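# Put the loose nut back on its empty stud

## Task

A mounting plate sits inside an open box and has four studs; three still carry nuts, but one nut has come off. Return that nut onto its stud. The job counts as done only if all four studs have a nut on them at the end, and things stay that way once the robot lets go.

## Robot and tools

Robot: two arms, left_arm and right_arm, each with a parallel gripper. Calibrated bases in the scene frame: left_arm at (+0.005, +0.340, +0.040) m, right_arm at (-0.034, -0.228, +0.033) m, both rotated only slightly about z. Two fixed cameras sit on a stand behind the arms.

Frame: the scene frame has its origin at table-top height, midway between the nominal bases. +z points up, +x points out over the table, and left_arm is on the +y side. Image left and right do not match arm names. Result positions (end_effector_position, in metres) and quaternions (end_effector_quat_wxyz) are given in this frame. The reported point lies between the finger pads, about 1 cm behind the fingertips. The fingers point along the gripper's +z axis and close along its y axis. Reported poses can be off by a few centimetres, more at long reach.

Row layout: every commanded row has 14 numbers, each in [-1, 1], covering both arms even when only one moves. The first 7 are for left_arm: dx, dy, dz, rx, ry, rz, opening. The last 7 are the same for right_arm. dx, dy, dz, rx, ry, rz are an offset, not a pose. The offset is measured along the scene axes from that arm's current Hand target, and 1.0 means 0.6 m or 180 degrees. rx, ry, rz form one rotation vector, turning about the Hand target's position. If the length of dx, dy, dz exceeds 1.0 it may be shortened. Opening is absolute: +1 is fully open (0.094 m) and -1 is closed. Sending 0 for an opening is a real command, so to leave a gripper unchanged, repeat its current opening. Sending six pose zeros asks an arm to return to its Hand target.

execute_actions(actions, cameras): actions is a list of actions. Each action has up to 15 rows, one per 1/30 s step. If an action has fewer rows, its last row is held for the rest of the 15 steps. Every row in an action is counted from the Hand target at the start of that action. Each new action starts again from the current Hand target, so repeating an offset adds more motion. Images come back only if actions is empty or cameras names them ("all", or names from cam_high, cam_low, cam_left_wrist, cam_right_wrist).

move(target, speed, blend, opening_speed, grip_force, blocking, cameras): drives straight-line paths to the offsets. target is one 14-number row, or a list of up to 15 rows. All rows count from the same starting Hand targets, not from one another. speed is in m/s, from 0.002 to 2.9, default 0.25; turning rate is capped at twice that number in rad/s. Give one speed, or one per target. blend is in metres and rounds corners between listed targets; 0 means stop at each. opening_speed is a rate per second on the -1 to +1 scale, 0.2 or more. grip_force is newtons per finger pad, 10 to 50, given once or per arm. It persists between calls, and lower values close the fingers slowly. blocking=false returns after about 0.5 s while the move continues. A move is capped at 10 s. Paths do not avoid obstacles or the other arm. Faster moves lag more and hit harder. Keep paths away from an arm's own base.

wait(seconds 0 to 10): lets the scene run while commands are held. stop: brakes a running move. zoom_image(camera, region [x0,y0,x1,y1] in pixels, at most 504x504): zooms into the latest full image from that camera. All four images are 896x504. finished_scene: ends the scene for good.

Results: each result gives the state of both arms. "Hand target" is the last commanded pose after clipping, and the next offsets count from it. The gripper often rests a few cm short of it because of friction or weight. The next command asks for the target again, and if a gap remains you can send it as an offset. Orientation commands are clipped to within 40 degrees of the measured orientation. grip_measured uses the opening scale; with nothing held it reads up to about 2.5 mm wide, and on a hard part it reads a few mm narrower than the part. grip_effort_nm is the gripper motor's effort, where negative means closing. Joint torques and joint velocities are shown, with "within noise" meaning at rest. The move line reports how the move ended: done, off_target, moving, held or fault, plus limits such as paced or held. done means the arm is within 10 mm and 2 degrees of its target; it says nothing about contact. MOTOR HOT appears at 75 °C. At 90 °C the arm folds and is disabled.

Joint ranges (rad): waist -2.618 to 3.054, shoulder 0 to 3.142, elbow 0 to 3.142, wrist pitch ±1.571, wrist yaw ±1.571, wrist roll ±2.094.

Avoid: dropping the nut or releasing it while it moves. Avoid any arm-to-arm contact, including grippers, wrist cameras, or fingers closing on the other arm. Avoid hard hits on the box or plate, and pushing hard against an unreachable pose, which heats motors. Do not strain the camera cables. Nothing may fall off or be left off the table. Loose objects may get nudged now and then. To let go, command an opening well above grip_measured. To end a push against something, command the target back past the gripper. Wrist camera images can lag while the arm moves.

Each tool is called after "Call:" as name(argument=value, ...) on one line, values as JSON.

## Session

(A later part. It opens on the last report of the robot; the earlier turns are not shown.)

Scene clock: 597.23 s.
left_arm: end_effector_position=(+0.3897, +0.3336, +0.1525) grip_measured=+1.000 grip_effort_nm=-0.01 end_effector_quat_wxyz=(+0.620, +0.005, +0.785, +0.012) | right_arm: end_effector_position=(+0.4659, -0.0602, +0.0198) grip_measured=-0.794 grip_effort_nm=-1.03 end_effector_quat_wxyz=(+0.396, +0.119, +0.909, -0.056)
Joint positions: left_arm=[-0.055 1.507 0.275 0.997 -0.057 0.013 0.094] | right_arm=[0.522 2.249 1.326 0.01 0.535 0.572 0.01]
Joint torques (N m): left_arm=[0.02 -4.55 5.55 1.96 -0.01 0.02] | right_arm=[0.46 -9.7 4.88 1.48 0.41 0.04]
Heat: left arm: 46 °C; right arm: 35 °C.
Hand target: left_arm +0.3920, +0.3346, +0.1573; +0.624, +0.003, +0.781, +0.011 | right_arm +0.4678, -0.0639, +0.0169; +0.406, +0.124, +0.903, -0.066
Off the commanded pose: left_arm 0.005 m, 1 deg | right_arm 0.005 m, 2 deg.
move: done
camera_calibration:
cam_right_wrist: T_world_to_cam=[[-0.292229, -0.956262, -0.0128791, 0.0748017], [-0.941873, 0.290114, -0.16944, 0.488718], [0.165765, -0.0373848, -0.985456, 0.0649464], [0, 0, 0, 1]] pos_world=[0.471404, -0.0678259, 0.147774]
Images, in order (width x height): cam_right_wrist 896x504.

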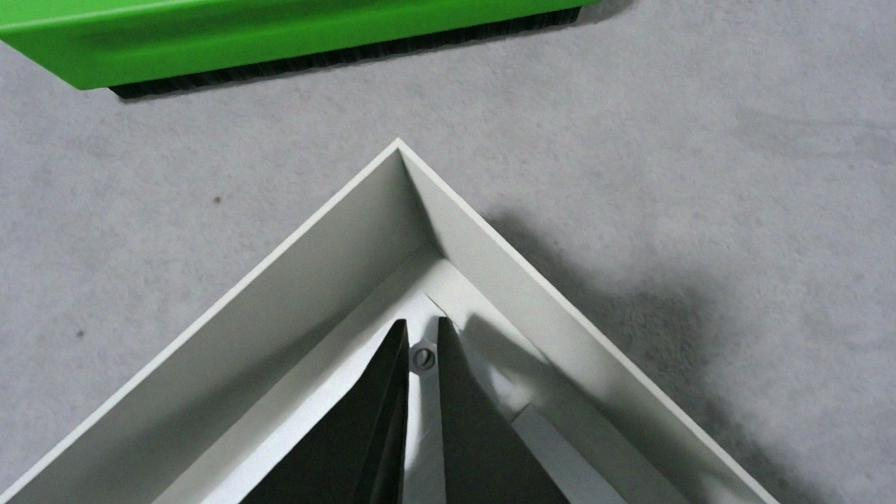

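Call:
move(target=[0,0,0,0,0,0,1,-0.0003,0.003,-0.001,0.0021,0.0012,0.002,-0.9], speed=0.03, cameras=["cam_right_wrist"])

Call:
zoom_image(camera="cam_right_wrist", region=[400, 335, 450, 385])

Scene clock: 614.17 s.
left_arm: end_effector_position=(+0.3897, +0.3336, +0.1525) grip_measured=+1.000 grip_effort_nm=-0.01 end_effector_quat_wxyz=(+0.620, +0.005, +0.785, +0.012) | right_arm: end_effector_position=(+0.4661, -0.0601, +0.0200) grip_measured=-0.794 grip_effort_nm=-1.03 end_effector_quat_wxyz=(+0.396, +0.120, +0.909, -0.056)
Joint positions: left_arm=[-0.055 1.507 0.275 0.997 -0.057 0.013 0.094] | right_arm=[0.522 2.249 1.326 0.011 0.535 0.572 0.01]
Joint torques (N m): left_arm=[0.01 -4.55 5.55 1.95 0 0.01] | right_arm=[0.5 -9.72 4.9 1.47 0.32 0.03]
Heat: left arm: 46 °C; right arm: 35 °C.
Hand target: left_arm +0.3920, +0.3346, +0.1573; +0.624, +0.003, +0.781, +0.011 | right_arm +0.4676, -0.0621, +0.0163; +0.405, +0.122, +0.904, -0.062
Off the commanded pose: left_arm 0.005 m, 1 deg | right_arm 0.004 m, 1 deg.
move: done
camera_calibration:
cam_right_wrist: T_world_to_cam=[[-0.292269, -0.956234, -0.0139561, 0.0750162], [-0.94163, 0.290294, -0.170479, 0.488901], [0.167069, -0.0366842, -0.985263, 0.0645342], [0, 0, 0, 1]] pos_world=[0.471507, -0.0678243, 0.147977]
Images, in order (width x height): cam_right_wrist 896x504.

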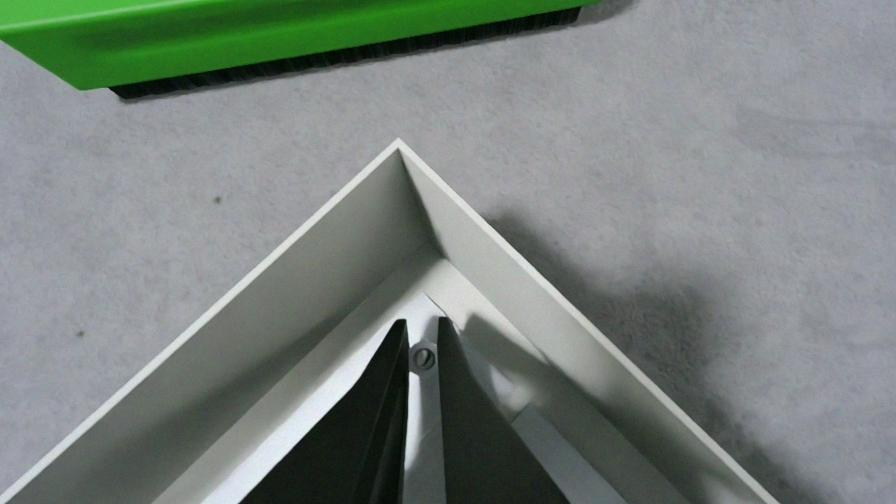

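Scaled by 10.080.

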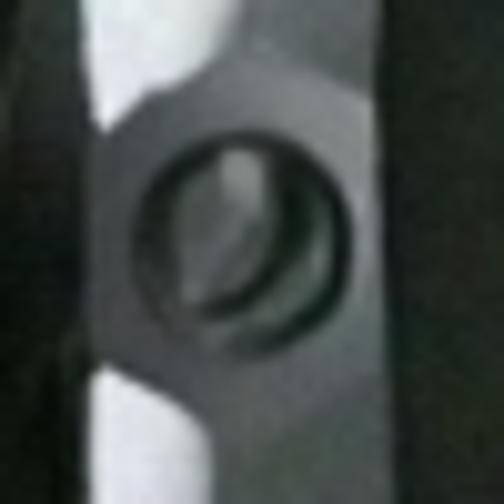

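Call:
move(target=[0,0,0,0,0,0,1,0.0038,0.0097,0.0052,0.0046,-0.0084,0.0024,-0.9], speed=0.05, cameras=["cam_right_wrist"])

Call:
zoom_image(camera="cam_right_wrist", region=[400, 335, 450, 385])

Scene clock: 647.90 s.
left_arm: end_effector_position=(+0.3897, +0.3336, +0.1525) grip_measured=+1.000 grip_effort_nm=0.00 end_effector_quat_wxyz=(+0.620, +0.005, +0.785, +0.012) | right_arm: end_effector_position=(+0.4703, -0.0541, +0.0248) grip_measured=-0.794 grip_effort_nm=-1.03 end_effector_quat_wxyz=(+0.409, +0.121, +0.903, -0.046)
Joint positions: left_arm=[-0.055 1.507 0.275 0.997 -0.057 0.013 0.094] | right_arm=[0.528 2.249 1.326 0.045 0.535 0.572 0.01]
Joint torques (N m): left_arm=[0.01 -4.55 5.53 1.96 -0.01 0.01] | right_arm=[0.61 -9.77 4.51 1.53 0.32 0.04]
Heat: left arm: 46 °C; right arm: 35 °C.
Hand target: left_arm +0.3920, +0.3346, +0.1573; +0.624, +0.003, +0.781, +0.011 | right_arm +0.4699, -0.0563, +0.0195; +0.416, +0.123, +0.900, -0.052
Off the commanded pose: left_arm 0.005 m, 1 deg | right_arm 0.006 m, 1 deg.
move: done
camera_calibration:
cam_right_wrist: T_world_to_cam=[[-0.285549, -0.957609, -0.0380511, 0.0793828], [-0.938036, 0.287406, -0.193614, 0.490543], [0.196342, -0.0195928, -0.98034, 0.0557567], [0, 0, 0, 1]] pos_world=[0.471867, -0.0638746, 0.152657]
Images, in order (width x height): cam_right_wrist 896x504.

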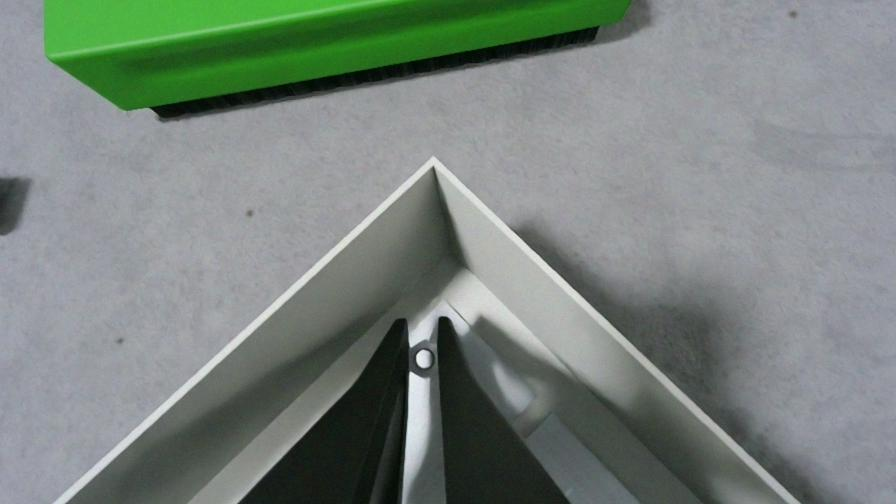

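Scaled by 10.080.

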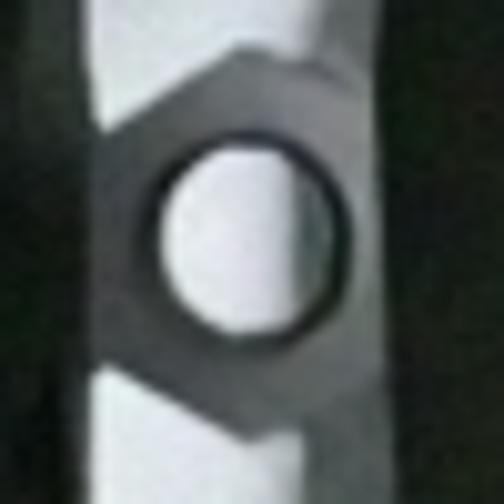

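Call:
move(target=[0,0,0,0,0,0,1,0.0050,-0.0150,0,0,0,-0.0057,-0.9], speed=0.05, cameras=[])

Scene clock: 654.10 s.
left_arm: end_effector_position=(+0.3897, +0.3336, +0.1525) grip_measured=+1.000 grip_effort_nm=0.00 end_effector_quat_wxyz=(+0.620, +0.005, +0.785, +0.012) | right_arm: end_effector_position=(+0.4721, -0.0596, +0.0248) grip_measured=-0.794 grip_effort_nm=-1.03 end_effector_quat_wxyz=(+0.408, +0.126, +0.903, -0.048)
Joint positions: left_arm=[-0.055 1.507 0.275 0.997 -0.057 0.013 0.094] | right_arm=[0.518 2.249 1.326 0.045 0.535 0.572 0.01]
Joint torques (N m): left_arm=[0.01 -4.57 5.53 1.95 -0.01 0.01] | right_arm=[-0.51 -9.77 4.46 1.52 0.32 0.04]
Heat: left arm: 46 °C; right arm: 35 °C.
Hand target: left_arm +0.3920, +0.3346, +0.1573; +0.624, +0.003, +0.781, +0.011 | right_arm +0.4729, -0.0653, +0.0195; +0.415, +0.131, +0.899, -0.056
Off the commanded pose: left_arm 0.005 m, 1 deg | right_arm 0.008 m, 1 deg.
move: done
No camera images: "cameras" was empty.

Call:
move(target=[0,0,0,0,0,0,1,-0.0040,0.0117,0,0,0,0.0045,-0.9], speed=0.05, cameras=["cam_right_wrist"])

Call:
zoom_image(camera="cam_right_wrist", region=[380, 320, 470, 410])

Scene clock: 683.83 s.
left_arm: end_effector_position=(+0.3897, +0.3336, +0.1525) grip_measured=+1.000 grip_effort_nm=-0.01 end_effector_quat_wxyz=(+0.620, +0.005, +0.785, +0.012) | right_arm: end_effector_position=(+0.4711, -0.0556, +0.0250) grip_measured=-0.794 grip_effort_nm=-1.03 end_effector_quat_wxyz=(+0.409, +0.122, +0.903, -0.046)
Joint positions: left_arm=[-0.055 1.507 0.275 0.997 -0.057 0.013 0.094] | right_arm=[0.525 2.249 1.326 0.047 0.535 0.572 0.01]
Joint torques (N m): left_arm=[0.02 -4.53 5.53 1.95 -0.01 0.01] | right_arm=[0.58 -9.81 4.46 1.53 0.32 0.03]
Heat: left arm: 47 °C; right arm: 35 °C.
Hand target: left_arm +0.3920, +0.3346, +0.1573; +0.624, +0.003, +0.781, +0.011 | right_arm +0.4705, -0.0582, +0.0195; +0.416, +0.124, +0.899, -0.053
Off the commanded pose: left_arm 0.005 m, 1 deg | right_arm 0.006 m, 1 deg.
move: done
camera_calibration:
cam_right_wrist: T_world_to_cam=[[-0.288491, -0.956682, -0.0391437, 0.0797406], [-0.936874, 0.290482, -0.194646, 0.491394], [0.197585, -0.019481, -0.980092, 0.0551899], [0, 0, 0, 1]] pos_world=[0.472474, -0.0653794, 0.152861]
Images, in order (width x height): cam_right_wrist 896x504.

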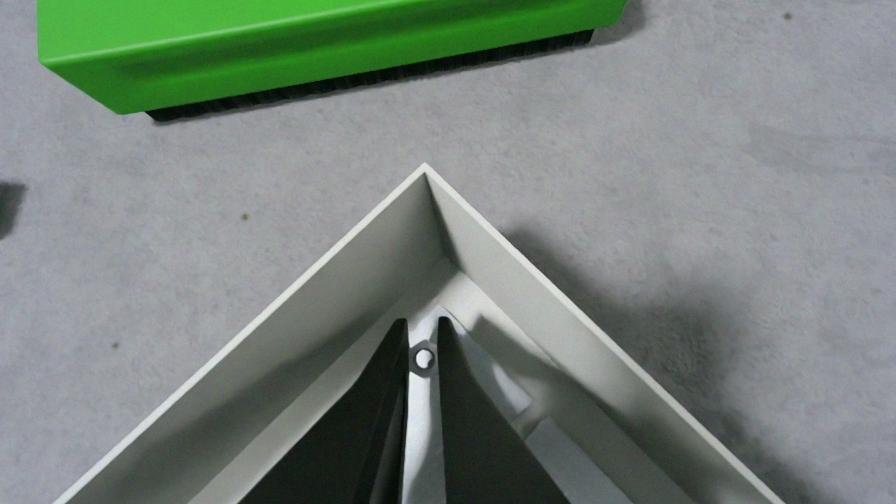

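Scaled by 5.600.

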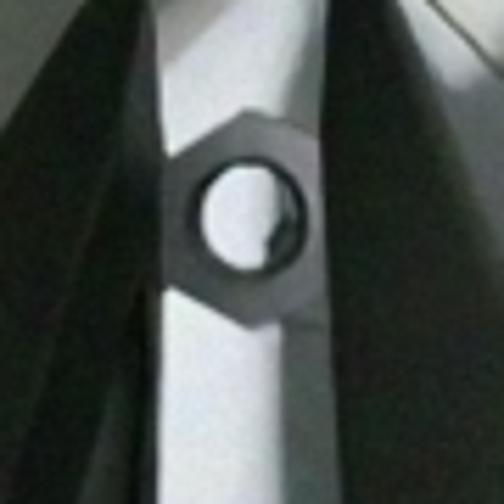

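Call:
move(target=[0,0,0,0,0,0,1,-0.0080,-0.0044,-0.0069,-0.0061,0.0112,0,-0.9], speed=0.04, cameras=["cam_right_wrist"])

Call:
zoom_image(camera="cam_right_wrist", region=[400, 335, 450, 385])

Scene clock: 705.17 s.
left_arm: end_effector_position=(+0.3897, +0.3336, +0.1525) grip_measured=+1.000 grip_effort_nm=0.00 end_effector_quat_wxyz=(+0.620, +0.005, +0.785, +0.012) | right_arm: end_effector_position=(+0.4711, -0.0556, +0.0250) grip_measured=-0.794 grip_effort_nm=-1.03 end_effector_quat_wxyz=(+0.409, +0.122, +0.903, -0.046)
Joint positions: left_arm=[-0.055 1.507 0.275 0.997 -0.057 0.013 0.094] | right_arm=[0.525 2.249 1.326 0.047 0.535 0.572 0.01]
Joint torques (N m): left_arm=[0.01 -4.55 5.53 1.94 -0.01 0.02] | right_arm=[0.57 -9.8 5.03 1.07 0.32 0.02]
Heat: left arm: 47 °C; right arm: 34 °C.
Hand target: left_arm +0.3920, +0.3346, +0.1573; +0.624, +0.003, +0.781, +0.011 | right_arm +0.4657, -0.0609, +0.0153; +0.401, +0.119, +0.906, -0.064
Off the commanded pose: left_arm 0.005 m, 1 deg | right_arm 0.012 m, 2 deg.
move: off_target (right_arm)
camera_calibration:
cam_right_wrist: T_world_to_cam=[[-0.288491, -0.956682, -0.0391437, 0.0797406], [-0.936874, 0.290482, -0.194646, 0.491394], [0.197585, -0.019481, -0.980092, 0.0551899], [0, 0, 0, 1]] pos_world=[0.472474, -0.0653794, 0.152861]
Images, in order (width x height): cam_right_wrist 896x504.

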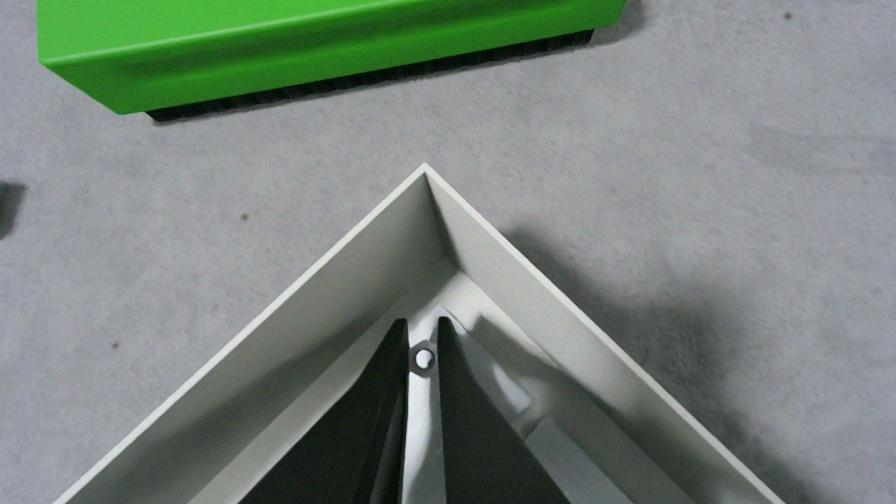

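Scaled by 10.080.

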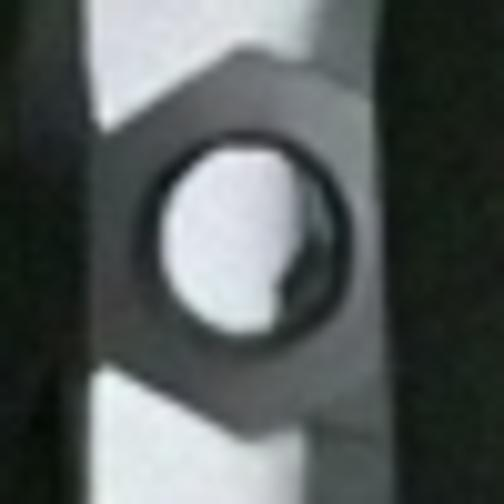

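Call:
move(target=[0,0,0,0,0,0,1,0.0035,0.0019,0.0001,0.0043,-0.0078,0,-0.9], speed=0.03, cameras=["cam_right_wrist"])

Call:
zoom_image(camera="cam_right_wrist", region=[400, 335, 450, 385])

Scene clock: 719.70 s.
left_arm: end_effector_position=(+0.3897, +0.3336, +0.1525) grip_measured=+1.000 grip_effort_nm=0.00 end_effector_quat_wxyz=(+0.620, +0.005, +0.785, +0.012) | right_arm: end_effector_position=(+0.4675, -0.0575, +0.0209) grip_measured=-0.794 grip_effort_nm=-1.03 end_effector_quat_wxyz=(+0.405, +0.121, +0.905, -0.049)
Joint positions: left_arm=[-0.055 1.507 0.275 0.997 -0.057 0.013 0.094] | right_arm=[0.525 2.249 1.314 0.047 0.535 0.572 0.01]
Joint torques (N m): left_arm=[-0.01 -4.56 5.55 1.96 -0.01 0.01] | right_arm=[0.58 -9.47 4.81 1.5 0.33 0.02]
Heat: left arm: 47 °C; right arm: 34 °C.
Hand target: left_arm +0.3920, +0.3346, +0.1573; +0.624, +0.003, +0.781, +0.011 | right_arm +0.4678, -0.0597, +0.0154; +0.411, +0.123, +0.901, -0.056
Off the commanded pose: left_arm 0.005 m, 1 deg | right_arm 0.006 m, 1 deg.
move: done
camera_calibration:
cam_right_wrist: T_world_to_cam=[[-0.288841, -0.956895, -0.0303835, 0.0766243], [-0.938921, 0.289332, -0.186316, 0.488506], [0.187076, -0.0252881, -0.98202, 0.0564008], [0, 0, 0, 1]] pos_world=[0.470249, -0.0665927, 0.148731]
Images, in order (width x height): cam_right_wrist 896x504.

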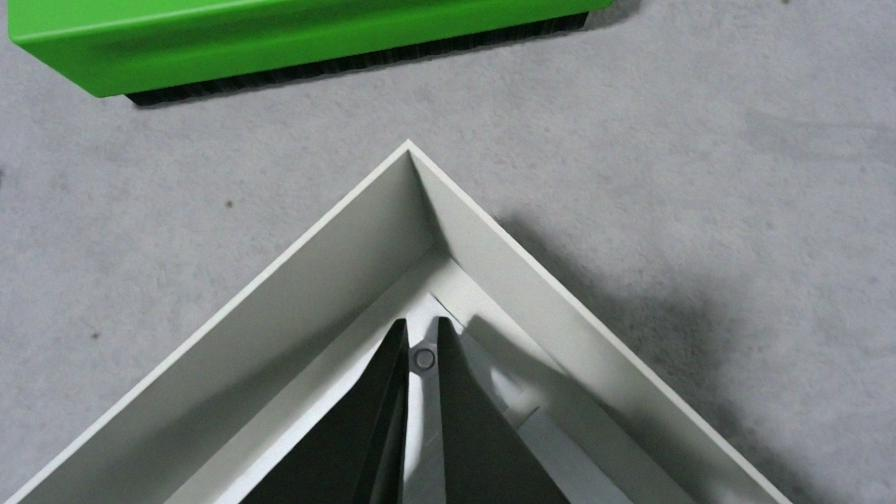

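Scaled by 10.080.

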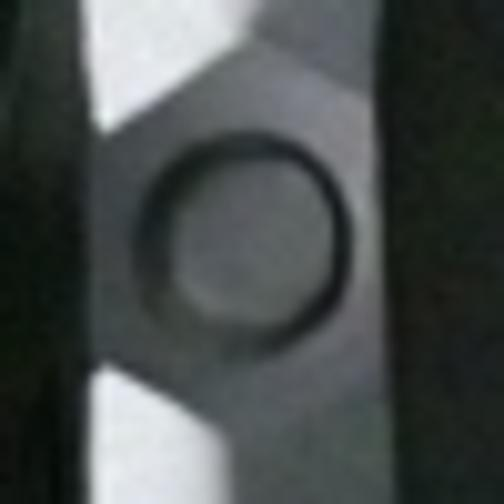

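Call:
move(target=[0,0,0,0,0,0,1,-0.0012,0.0004,-0.0085,-0.0006,0.0011,0.0003,-0.9], speed=0.03, cameras=["cam_right_wrist"])

Call:
zoom_image(camera="cam_right_wrist", region=[400, 335, 450, 385])

Scene clock: 733.60 s.
left_arm: end_effector_position=(+0.3897, +0.3336, +0.1525) grip_measured=+1.000 grip_effort_nm=-0.01 end_effector_quat_wxyz=(+0.620, +0.005, +0.785, +0.012) | right_arm: end_effector_position=(+0.4672, -0.0577, +0.0158) grip_measured=-0.794 grip_effort_nm=-1.03 end_effector_quat_wxyz=(+0.403, +0.120, +0.906, -0.050)
Joint positions: left_arm=[-0.055 1.507 0.275 0.997 -0.057 0.013 0.094] | right_arm=[0.525 2.262 1.314 0.054 0.535 0.572 0.01]
Joint torques (N m): left_arm=[-0.01 -4.53 5.53 1.95 0 0.01] | right_arm=[0.65 -9.57 4.62 1.51 0.33 0.03]
Heat: left arm: 47 °C; right arm: 34 °C.
Hand target: left_arm +0.3920, +0.3346, +0.1573; +0.624, +0.003, +0.781, +0.011 | right_arm +0.4671, -0.0595, +0.0103; +0.410, +0.122, +0.902, -0.057
Off the commanded pose: left_arm 0.005 m, 1 deg | right_arm 0.006 m, 1 deg.
move: done
camera_calibration:
cam_right_wrist: T_world_to_cam=[[-0.288978, -0.956953, -0.0270641, 0.0762013], [-0.939669, 0.288938, -0.183133, 0.487592], [0.18307, -0.0274902, -0.982716, 0.0532848], [0, 0, 0, 1]] pos_world=[0.47044, -0.0664978, 0.14372]
Images, in order (width x height): cam_right_wrist 896x504.

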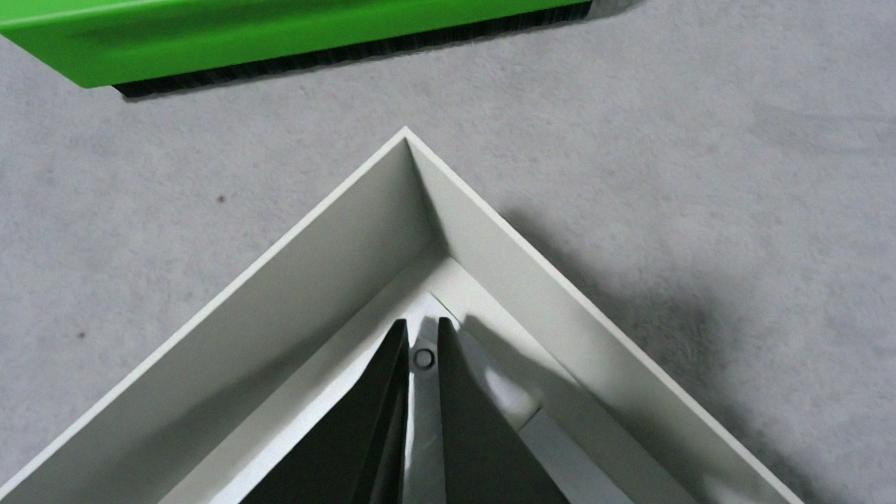

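Scaled by 10.080.

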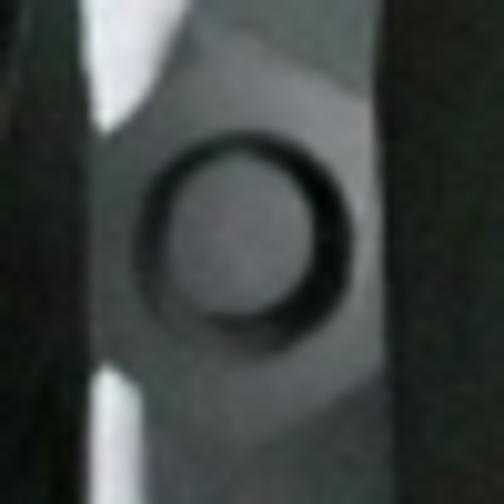

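Call:
move(target=[0,0,0,0,0,0,1,0,0,-0.0067,0,0,0,-0.9], speed=0.03, cameras=["cam_right_wrist"])

Call:
zoom_image(camera="cam_right_wrist", region=[400, 335, 450, 385])

Scene clock: 749.97 s.
left_arm: end_effector_position=(+0.3897, +0.3336, +0.1525) grip_measured=+1.000 grip_effort_nm=-0.01 end_effector_quat_wxyz=(+0.620, +0.005, +0.785, +0.012) | right_arm: end_effector_position=(+0.4679, -0.0575, +0.0141) grip_measured=-0.794 grip_effort_nm=-1.03 end_effector_quat_wxyz=(+0.404, +0.120, +0.905, -0.051)
Joint positions: left_arm=[-0.055 1.507 0.275 0.997 -0.057 0.013 0.094] | right_arm=[0.525 2.268 1.314 0.064 0.537 0.571 0.01]
Joint torques (N m): left_arm=[0.02 -4.55 5.53 1.95 0 0.02] | right_arm=[0.64 -9.25 4.46 1.54 0.3 0.03]
Heat: left arm: 47 °C; right arm: 34 °C.
Hand target: left_arm +0.3920, +0.3346, +0.1573; +0.624, +0.003, +0.781, +0.011 | right_arm +0.4671, -0.0595, +0.0063; +0.410, +0.122, +0.902, -0.057
Off the commanded pose: left_arm 0.005 m, 1 deg | right_arm 0.008 m, 1 deg.
move: done
camera_calibration:
cam_right_wrist: T_world_to_cam=[[-0.288827, -0.956991, -0.0273483, 0.0764298], [-0.939125, 0.288756, -0.186183, 0.487771], [0.186073, -0.0280912, -0.982134, 0.0500143], [0, 0, 0, 1]] pos_world=[0.470847, -0.0662991, 0.142026]
Images, in order (width x height): cam_right_wrist 896x504.

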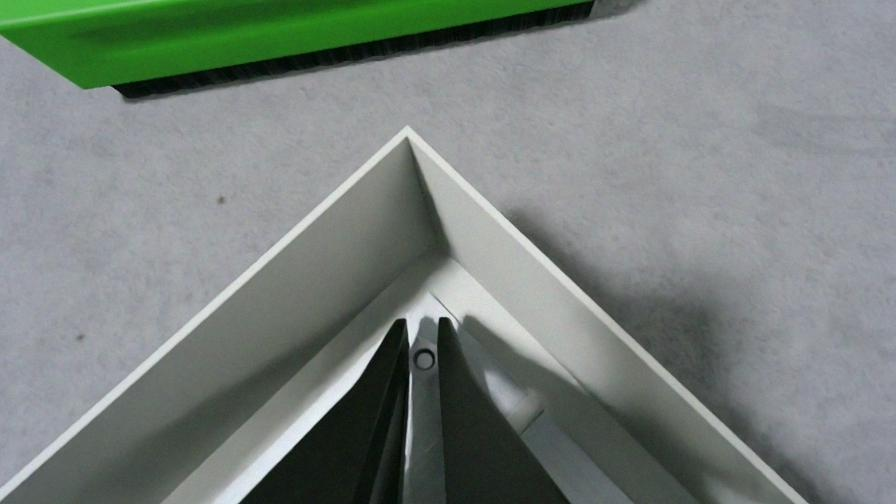

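Scaled by 10.080.

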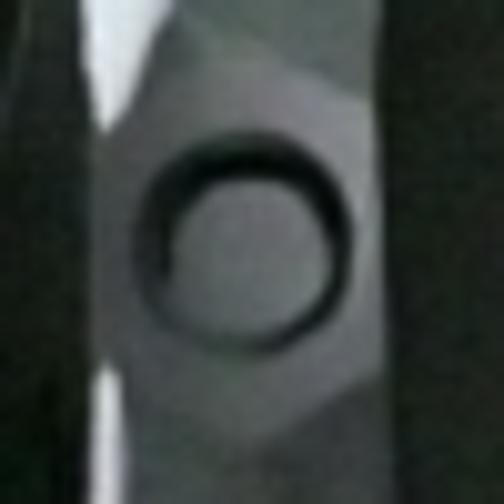

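Call:
move(target=[0,0,0,0,0,0,1,-0.0010,0.0002,-0.0018,0,0,0.0002,-0.9], speed=0.02, cameras=["cam_right_wrist"])

Call:
zoom_image(camera="cam_right_wrist", region=[400, 335, 450, 385])

Scene clock: 764.03 s.
left_arm: end_effector_position=(+0.3897, +0.3336, +0.1525) grip_measured=+1.000 grip_effort_nm=-0.01 end_effector_quat_wxyz=(+0.620, +0.005, +0.785, +0.012) | right_arm: end_effector_position=(+0.4673, -0.0575, +0.0136) grip_measured=-0.794 grip_effort_nm=-1.04 end_effector_quat_wxyz=(+0.406, +0.120, +0.904, -0.051)
Joint positions: left_arm=[-0.055 1.507 0.275 0.997 -0.057 0.013 0.094] | right_arm=[0.527 2.268 1.308 0.073 0.54 0.571 0.01]
Joint torques (N m): left_arm=[0.01 -4.55 5.53 1.95 -0.01 0.01] | right_arm=[0.59 -9.16 4.55 1.5 0.28 0.03]
Heat: left arm: 47 °C; right arm: 34 °C.
Hand target: left_arm +0.3920, +0.3346, +0.1573; +0.624, +0.003, +0.781, +0.011 | right_arm +0.4665, -0.0594, +0.0052; +0.410, +0.122, +0.902, -0.057
Off the commanded pose: left_arm 0.005 m, 1 deg | right_arm 0.009 m, 1 deg.
move: done
camera_calibration:
cam_right_wrist: T_world_to_cam=[[-0.289134, -0.956884, -0.02784, 0.0764156], [-0.93829, 0.289041, -0.189913, 0.486781], [0.189771, -0.0287882, -0.981406, 0.0478491], [0, 0, 0, 1]] pos_world=[0.469756, -0.0662014, 0.141533]
Images, in order (width x height): cam_right_wrist 896x504.

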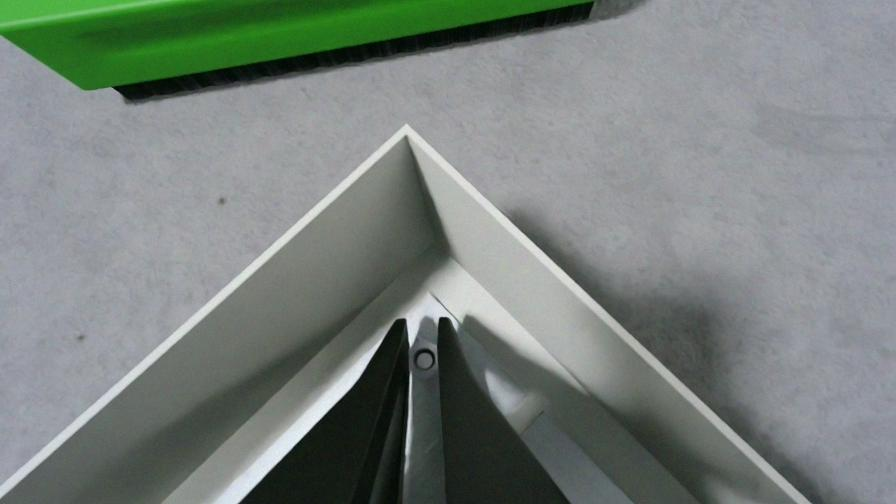

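Scaled by 10.080.

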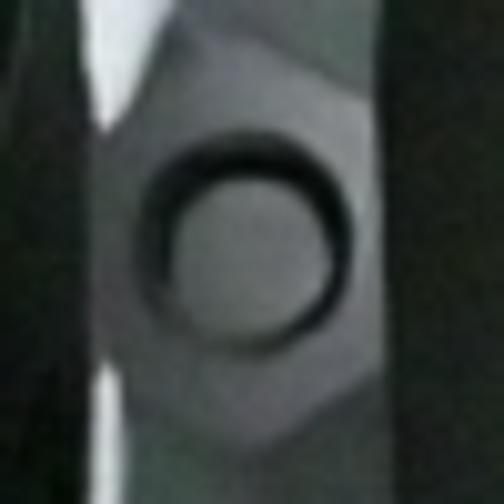

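Call:
move(target=[0,0,0,0,0,0,1,-0.0012,0.0002,-0.0067,0,0,0,-0.9], speed=0.02, cameras=["cam_right_wrist"])

Call:
zoom_image(camera="cam_right_wrist", region=[400, 335, 450, 385])

Scene clock: 776.17 s.
left_arm: end_effector_position=(+0.3897, +0.3336, +0.1525) grip_measured=+1.000 grip_effort_nm=0.00 end_effector_quat_wxyz=(+0.620, +0.005, +0.785, +0.012) | right_arm: end_effector_position=(+0.4675, -0.0574, +0.0143) grip_measured=-0.794 grip_effort_nm=-1.04 end_effector_quat_wxyz=(+0.409, +0.119, +0.903, -0.055)
Joint positions: left_arm=[-0.055 1.507 0.275 0.997 -0.057 0.013 0.094] | right_arm=[0.53 2.269 1.308 0.077 0.551 0.566 0.01]
Joint torques (N m): left_arm=[0.03 -4.59 5.5 1.95 -0.01 0.01] | right_arm=[0.47 -8.76 4.18 1.55 0.19 0.06]
Heat: left arm: 47 °C; right arm: 34 °C.
Hand target: left_arm +0.3920, +0.3346, +0.1573; +0.624, +0.003, +0.781, +0.011 | right_arm +0.4658, -0.0593, +0.0012; +0.410, +0.122, +0.902, -0.057
Off the commanded pose: left_arm 0.005 m, 1 deg | right_arm 0.013 m, 0 deg.
move: off_target (right_arm)
camera_calibration:
cam_right_wrist: T_world_to_cam=[[-0.289652, -0.956907, -0.0207762, 0.0767272], [-0.936954, 0.287912, -0.198048, 0.486472], [0.195496, -0.0378987, -0.979972, 0.0453021], [0, 0, 0, 1]] pos_world=[0.46917, -0.0649236, 0.142334]
Images, in order (width x height): cam_right_wrist 896x504.

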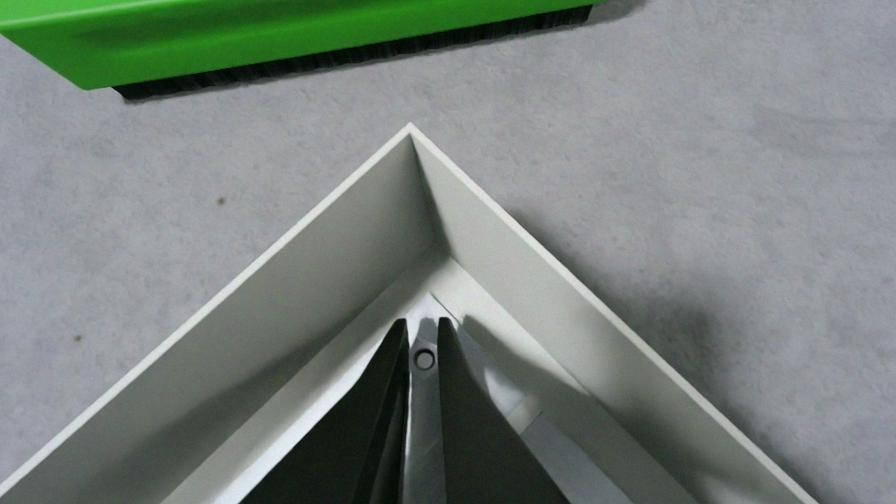

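Scaled by 10.080.

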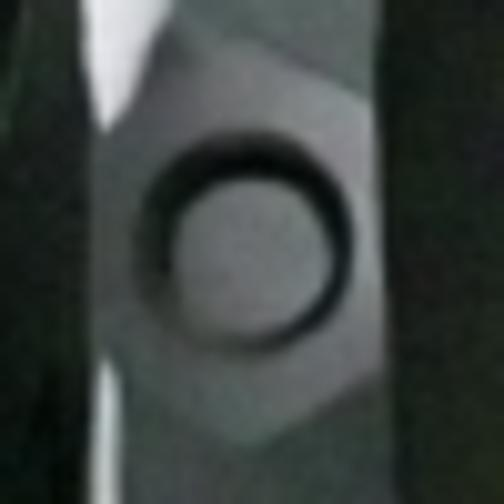

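Call:
zoom_image(camera="cam_right_wrist", region=[380, 260, 480, 380])

Call:
wait(seconds=0.1, cameras=["cam_low","cam_high"])

Call:
zoom_image(camera="cam_low", region=[210, 80, 420, 320])

Call:
zoom_image(camera="cam_high", region=[430, 160, 570, 310])

Scaled by 4.200.

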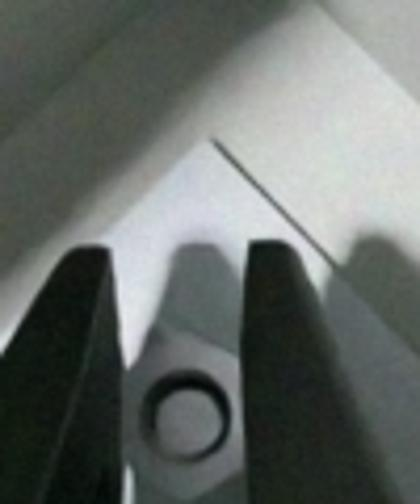

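Scene clock: 866.50 s.
left_arm: end_effector_position=(+0.3897, +0.3336, +0.1525) grip_measured=+1.000 grip_effort_nm=-0.01 end_effector_quat_wxyz=(+0.620, +0.005, +0.785, +0.012) | right_arm: end_effector_position=(+0.4675, -0.0574, +0.0143) grip_measured=-0.794 grip_effort_nm=-1.03 end_effector_quat_wxyz=(+0.409, +0.119, +0.903, -0.055)
Joint positions: left_arm=[-0.055 1.507 0.275 0.997 -0.057 0.013 0.094] | right_arm=[0.53 2.269 1.308 0.077 0.551 0.566 0.01]
Joint torques (N m): left_arm=[-0.01 -4.55 5.53 1.95 -0.01 0.01] | right_arm=[0.44 -8.77 4.21 1.57 0.2 0.05]
Heat: left arm: 47 °C; right arm: 36 °C.
Hand target: left_arm +0.3920, +0.3346, +0.1573; +0.624, +0.003, +0.781, +0.011 | right_arm +0.4658, -0.0593, +0.0012; +0.410, +0.122, +0.902, -0.057
Tool commands: left_gripper/opening=+1.0 right_gripper/opening=-0.9
Off the commanded pose: left_arm 0.005 m, 1 deg | right_arm 0.013 m, 0 deg.
wait: 0.10 s; at rest from the start
Images, in order (width x height): cam_high 896x504, cam_low 896x504.

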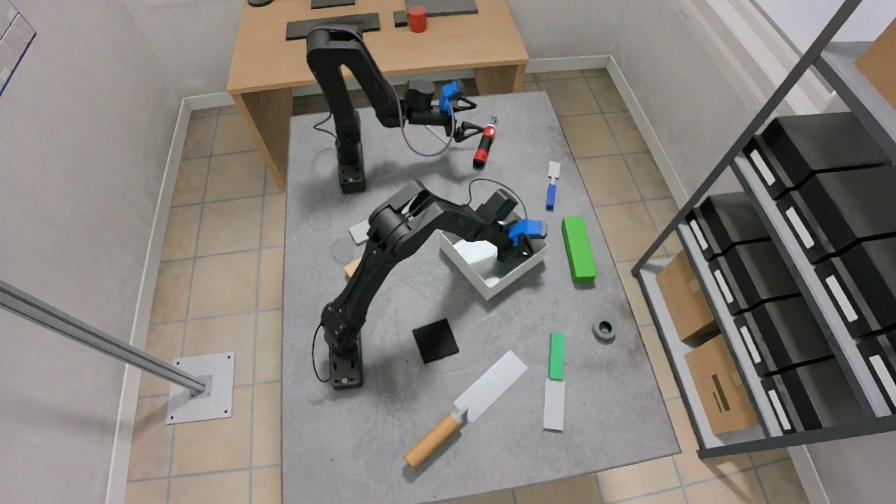

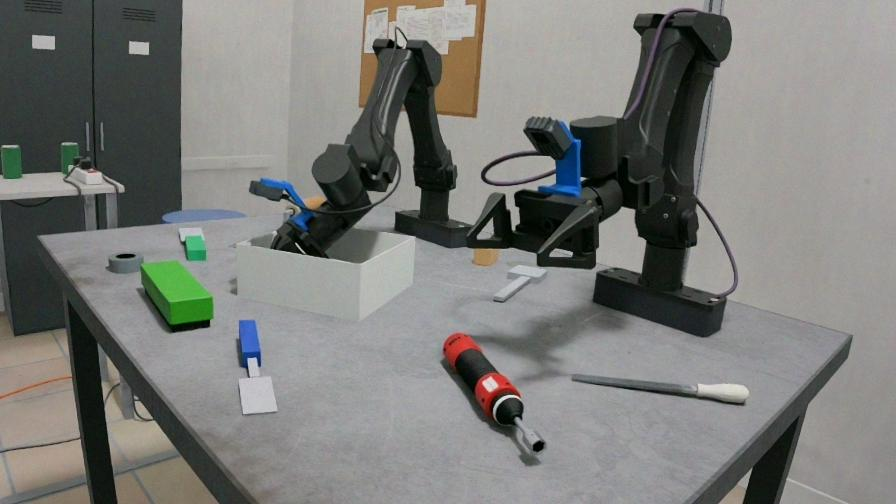

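Scaled by 2.100.

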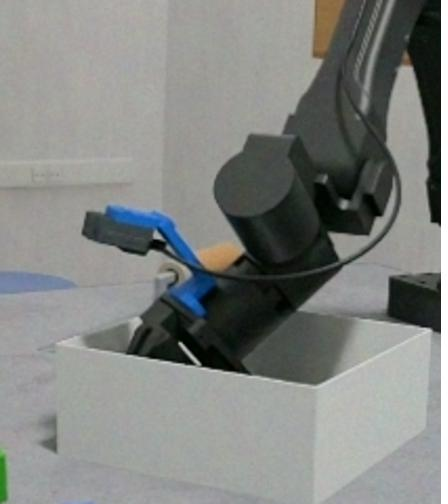

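Scaled by 3.360.

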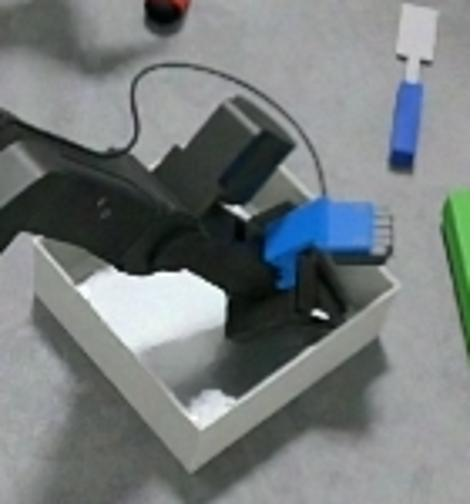

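Call:
move(target=[[0,0,0,0,0,0,1,0.0005,0,0.0117,0,0,0,-0.9],[0,0,0,0,0,0,1,0.0005,0,0.0117,0,0,0,-0.7]], speed=0.03, opening_speed=0.2, cameras=["cam_right_wrist"])

Call:
zoom_image(camera="cam_right_wrist", region=[380, 310, 470, 400])

Scene clock: 899.60 s.
left_arm: end_effector_position=(+0.3897, +0.3336, +0.1525) grip_measured=+1.000 grip_effort_nm=0.00 end_effector_quat_wxyz=(+0.620, +0.005, +0.785, +0.012) | right_arm: end_effector_position=(+0.4674, -0.0578, +0.0135) grip_measured=-0.701 grip_effort_nm=0.07 end_effector_quat_wxyz=(+0.410, +0.122, +0.902, -0.054)
Joint positions: left_arm=[-0.055 1.507 0.275 0.997 -0.057 0.013 0.094] | right_arm=[0.53 2.271 1.305 0.083 0.552 0.572 0.014]
Joint torques (N m): left_arm=[0.02 -4.53 5.53 1.95 -0.01 0.02] | right_arm=[0.36 -9.99 4.77 1.31 0.18 0.05]
Heat: left arm: 47 °C; right arm: 36 °C.
Hand target: left_arm +0.3920, +0.3346, +0.1573; +0.624, +0.003, +0.781, +0.011 | right_arm +0.4661, -0.0593, +0.0082; +0.410, +0.122, +0.902, -0.057
Off the commanded pose: left_arm 0.005 m, 1 deg | right_arm 0.006 m, 0 deg.
move: done
camera_calibration:
cam_right_wrist: T_world_to_cam=[[-0.294331, -0.955358, -0.0256842, 0.0786653], [-0.934896, 0.293396, -0.199722, 0.485639], [0.198342, -0.0347724, -0.979516, 0.0433193], [0, 0, 0, 1]] pos_world=[0.468583, -0.0658244, 0.141445]
Images, in order (width x height): cam_right_wrist 896x504.

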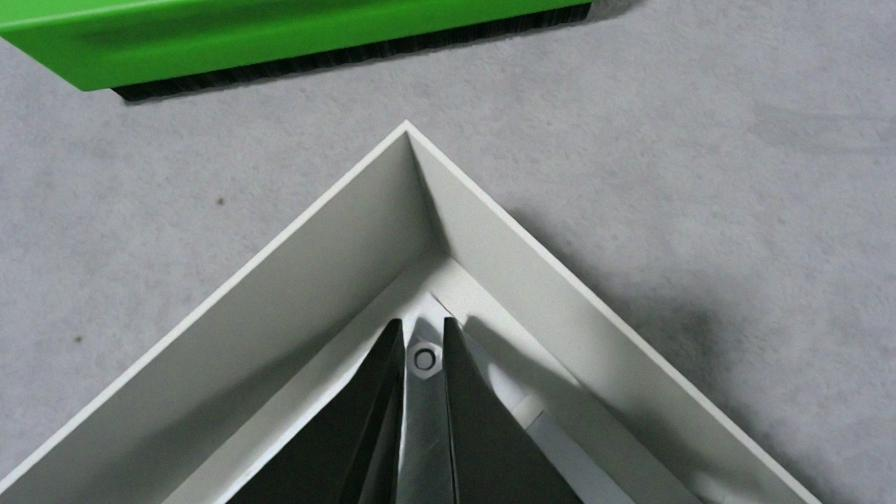

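Scaled by 5.600.

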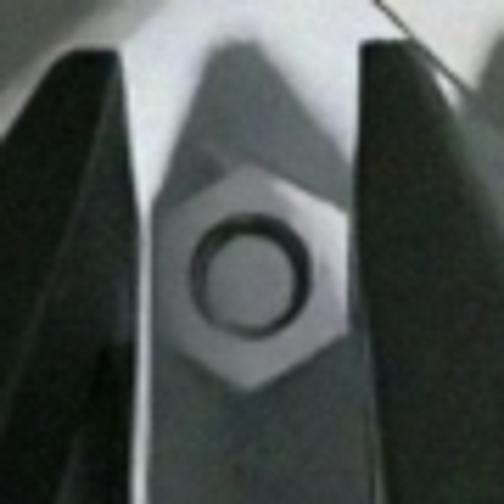

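Call:
move(target=[[0,0,0,0,0,0,1,0,0,0.002,0,0,0,-0.45],[0,0,0,0,0,0,1,0.03,0,0.22,0,0,0,-0.45]], speed=0.1, opening_speed=0.5, cameras=["cam_right_wrist"])

Call:
zoom_image(camera="cam_right_wrist", region=[380, 200, 560, 400])

Scene clock: 913.40 s.
left_arm: end_effector_position=(+0.3897, +0.3336, +0.1525) grip_measured=+1.000 grip_effort_nm=0.00 end_effector_quat_wxyz=(+0.620, +0.005, +0.785, +0.012) | right_arm: end_effector_position=(+0.4736, -0.0613, +0.0997) grip_measured=-0.451 grip_effort_nm=0.06 end_effector_quat_wxyz=(+0.381, +0.112, +0.915, -0.075)
Joint positions: left_arm=[-0.055 1.507 0.275 0.997 -0.057 0.013 0.094] | right_arm=[0.516 2.136 1.523 -0.341 0.544 0.559 0.026]
Joint torques (N m): left_arm=[0.01 -4.52 5.52 1.95 -0.01 0.01] | right_arm=[-0.47 -14.95 9.39 0.94 0.15 0]
Heat: left arm: 47 °C; right arm: 35 °C.
Hand target: left_arm +0.3920, +0.3346, +0.1573; +0.624, +0.003, +0.781, +0.011 | right_arm +0.4841, -0.0593, +0.1402; +0.410, +0.122, +0.902, -0.057
Off the commanded pose: left_arm 0.005 m, 1 deg | right_arm 0.042 m, 4 deg.
move: off_target (right_arm)
camera_calibration:
cam_right_wrist: T_world_to_cam=[[-0.293892, -0.955308, 0.0318348, 0.0734794], [-0.946923, 0.286451, -0.145887, 0.509653], [0.130248, -0.0730203, -0.988789, 0.157213], [0, 0, 0, 1]] pos_world=[0.48372, -0.0643152, 0.227463]
Images, in order (width x height): cam_right_wrist 896x504.

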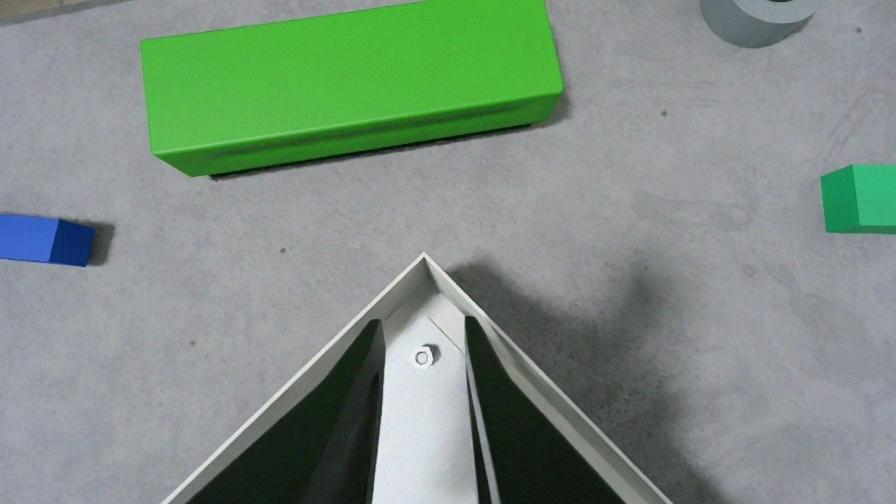

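Scaled by 2.520.

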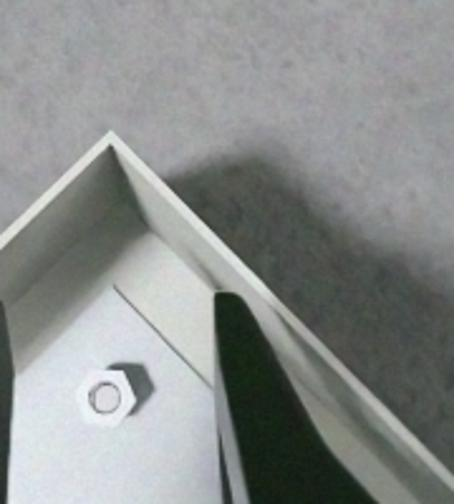

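Call:
move(target=[0,0,0,0,0,0,1,-0.2735,0.0322,0.133,-0.0063,0.0510,0.2538,0.6], speed=0.25, cameras=["cam_right_wrist"])

Call:
zoom_image(camera="cam_right_wrist", region=[300, 60, 620, 360])

Scene clock: 922.67 s.
left_arm: end_effector_position=(+0.3897, +0.3336, +0.1525) grip_measured=+1.000 grip_effort_nm=-0.01 end_effector_quat_wxyz=(+0.620, +0.005, +0.785, +0.012) | right_arm: end_effector_position=(+0.3238, -0.0354, +0.2109) grip_measured=+0.599 grip_effort_nm=0.07 end_effector_quat_wxyz=(+0.323, -0.246, +0.910, +0.083)
Joint positions: left_arm=[-0.055 1.507 0.275 0.997 -0.057 0.013 0.094] | right_arm=[0.507 1.482 1.207 -0.616 -0.022 -0.038 0.075]
Joint torques (N m): left_arm=[-0.01 -4.56 5.52 1.95 -0.01 0.01] | right_arm=[-0.57 -8.27 6.3 1.11 -0.17 -0.05]
Heat: left arm: 47 °C; right arm: 34 °C.
Hand target: left_arm +0.3920, +0.3346, +0.1573; +0.624, +0.003, +0.781, +0.011 | right_arm +0.3200, -0.0399, +0.2200; +0.329, -0.246, +0.907, +0.088
Off the commanded pose: left_arm 0.005 m, 1 deg | right_arm 0.011 m, 1 deg.
move: off_target (right_arm)
camera_calibration:
cam_right_wrist: T_world_to_cam=[[0.471683, -0.881721, -0.00911783, -0.185976], [-0.881537, -0.471298, -0.0277719, 0.303691], [0.0201898, 0.0211372, -0.999573, 0.32987], [0, 0, 0, 1]] pos_world=[0.348776, -0.0278226, 0.336468]
Images, in order (width x height): cam_right_wrist 896x504.

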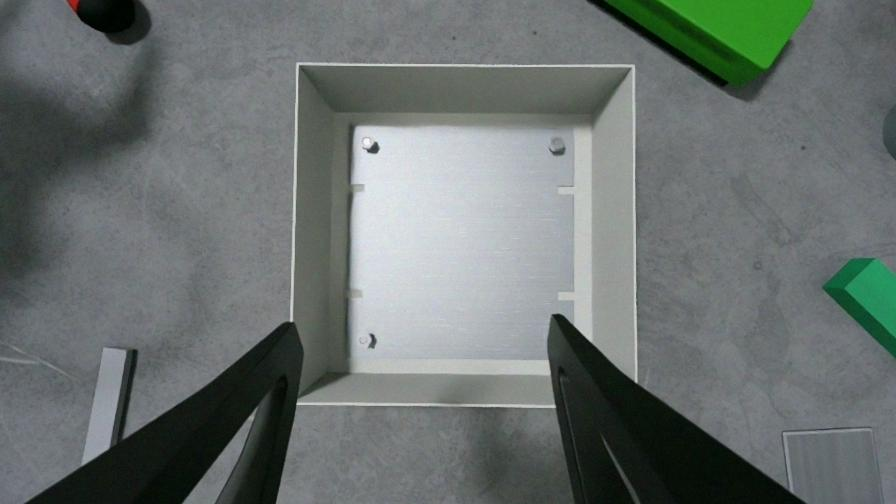

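Scaled by 1.575.

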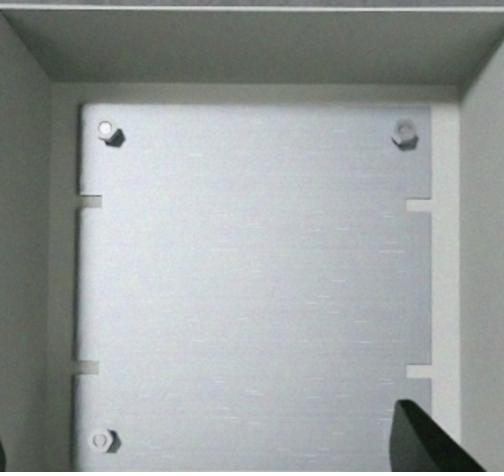

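Call:
zoom_image(camera="cam_right_wrist", region=[535, 125, 585, 175])

Call:
zoom_image(camera="cam_right_wrist", region=[345, 120, 395, 170])

Call:
zoom_image(camera="cam_right_wrist", region=[345, 315, 395, 365])

Scaled by 10.080.

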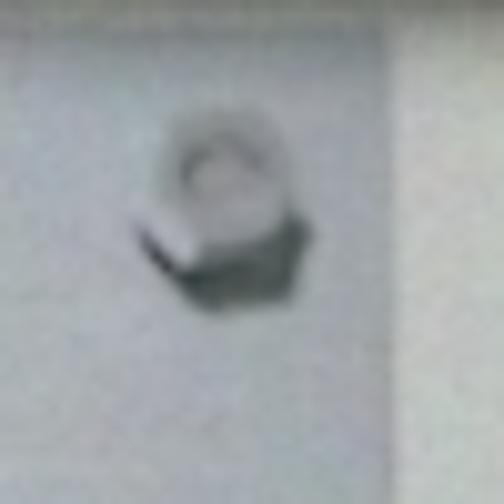

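Scaled by 10.080.

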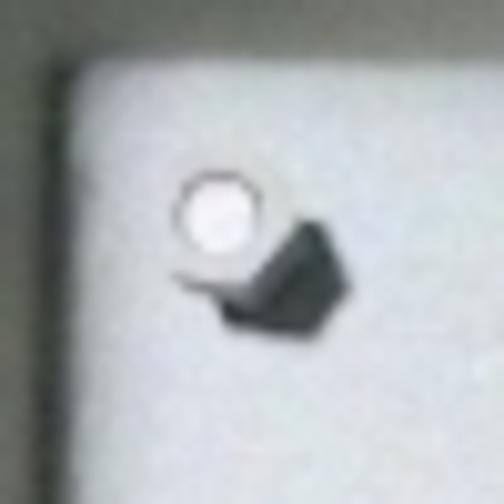

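Scaled by 10.080.

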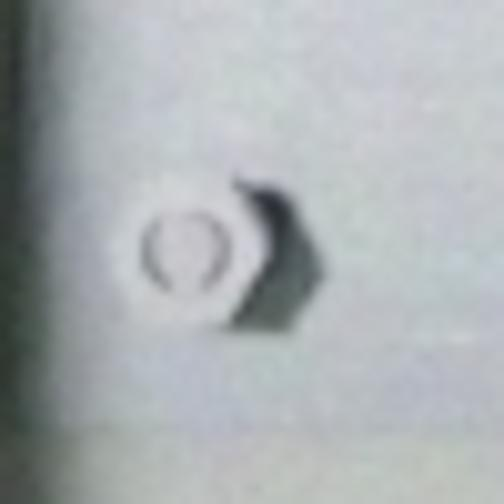

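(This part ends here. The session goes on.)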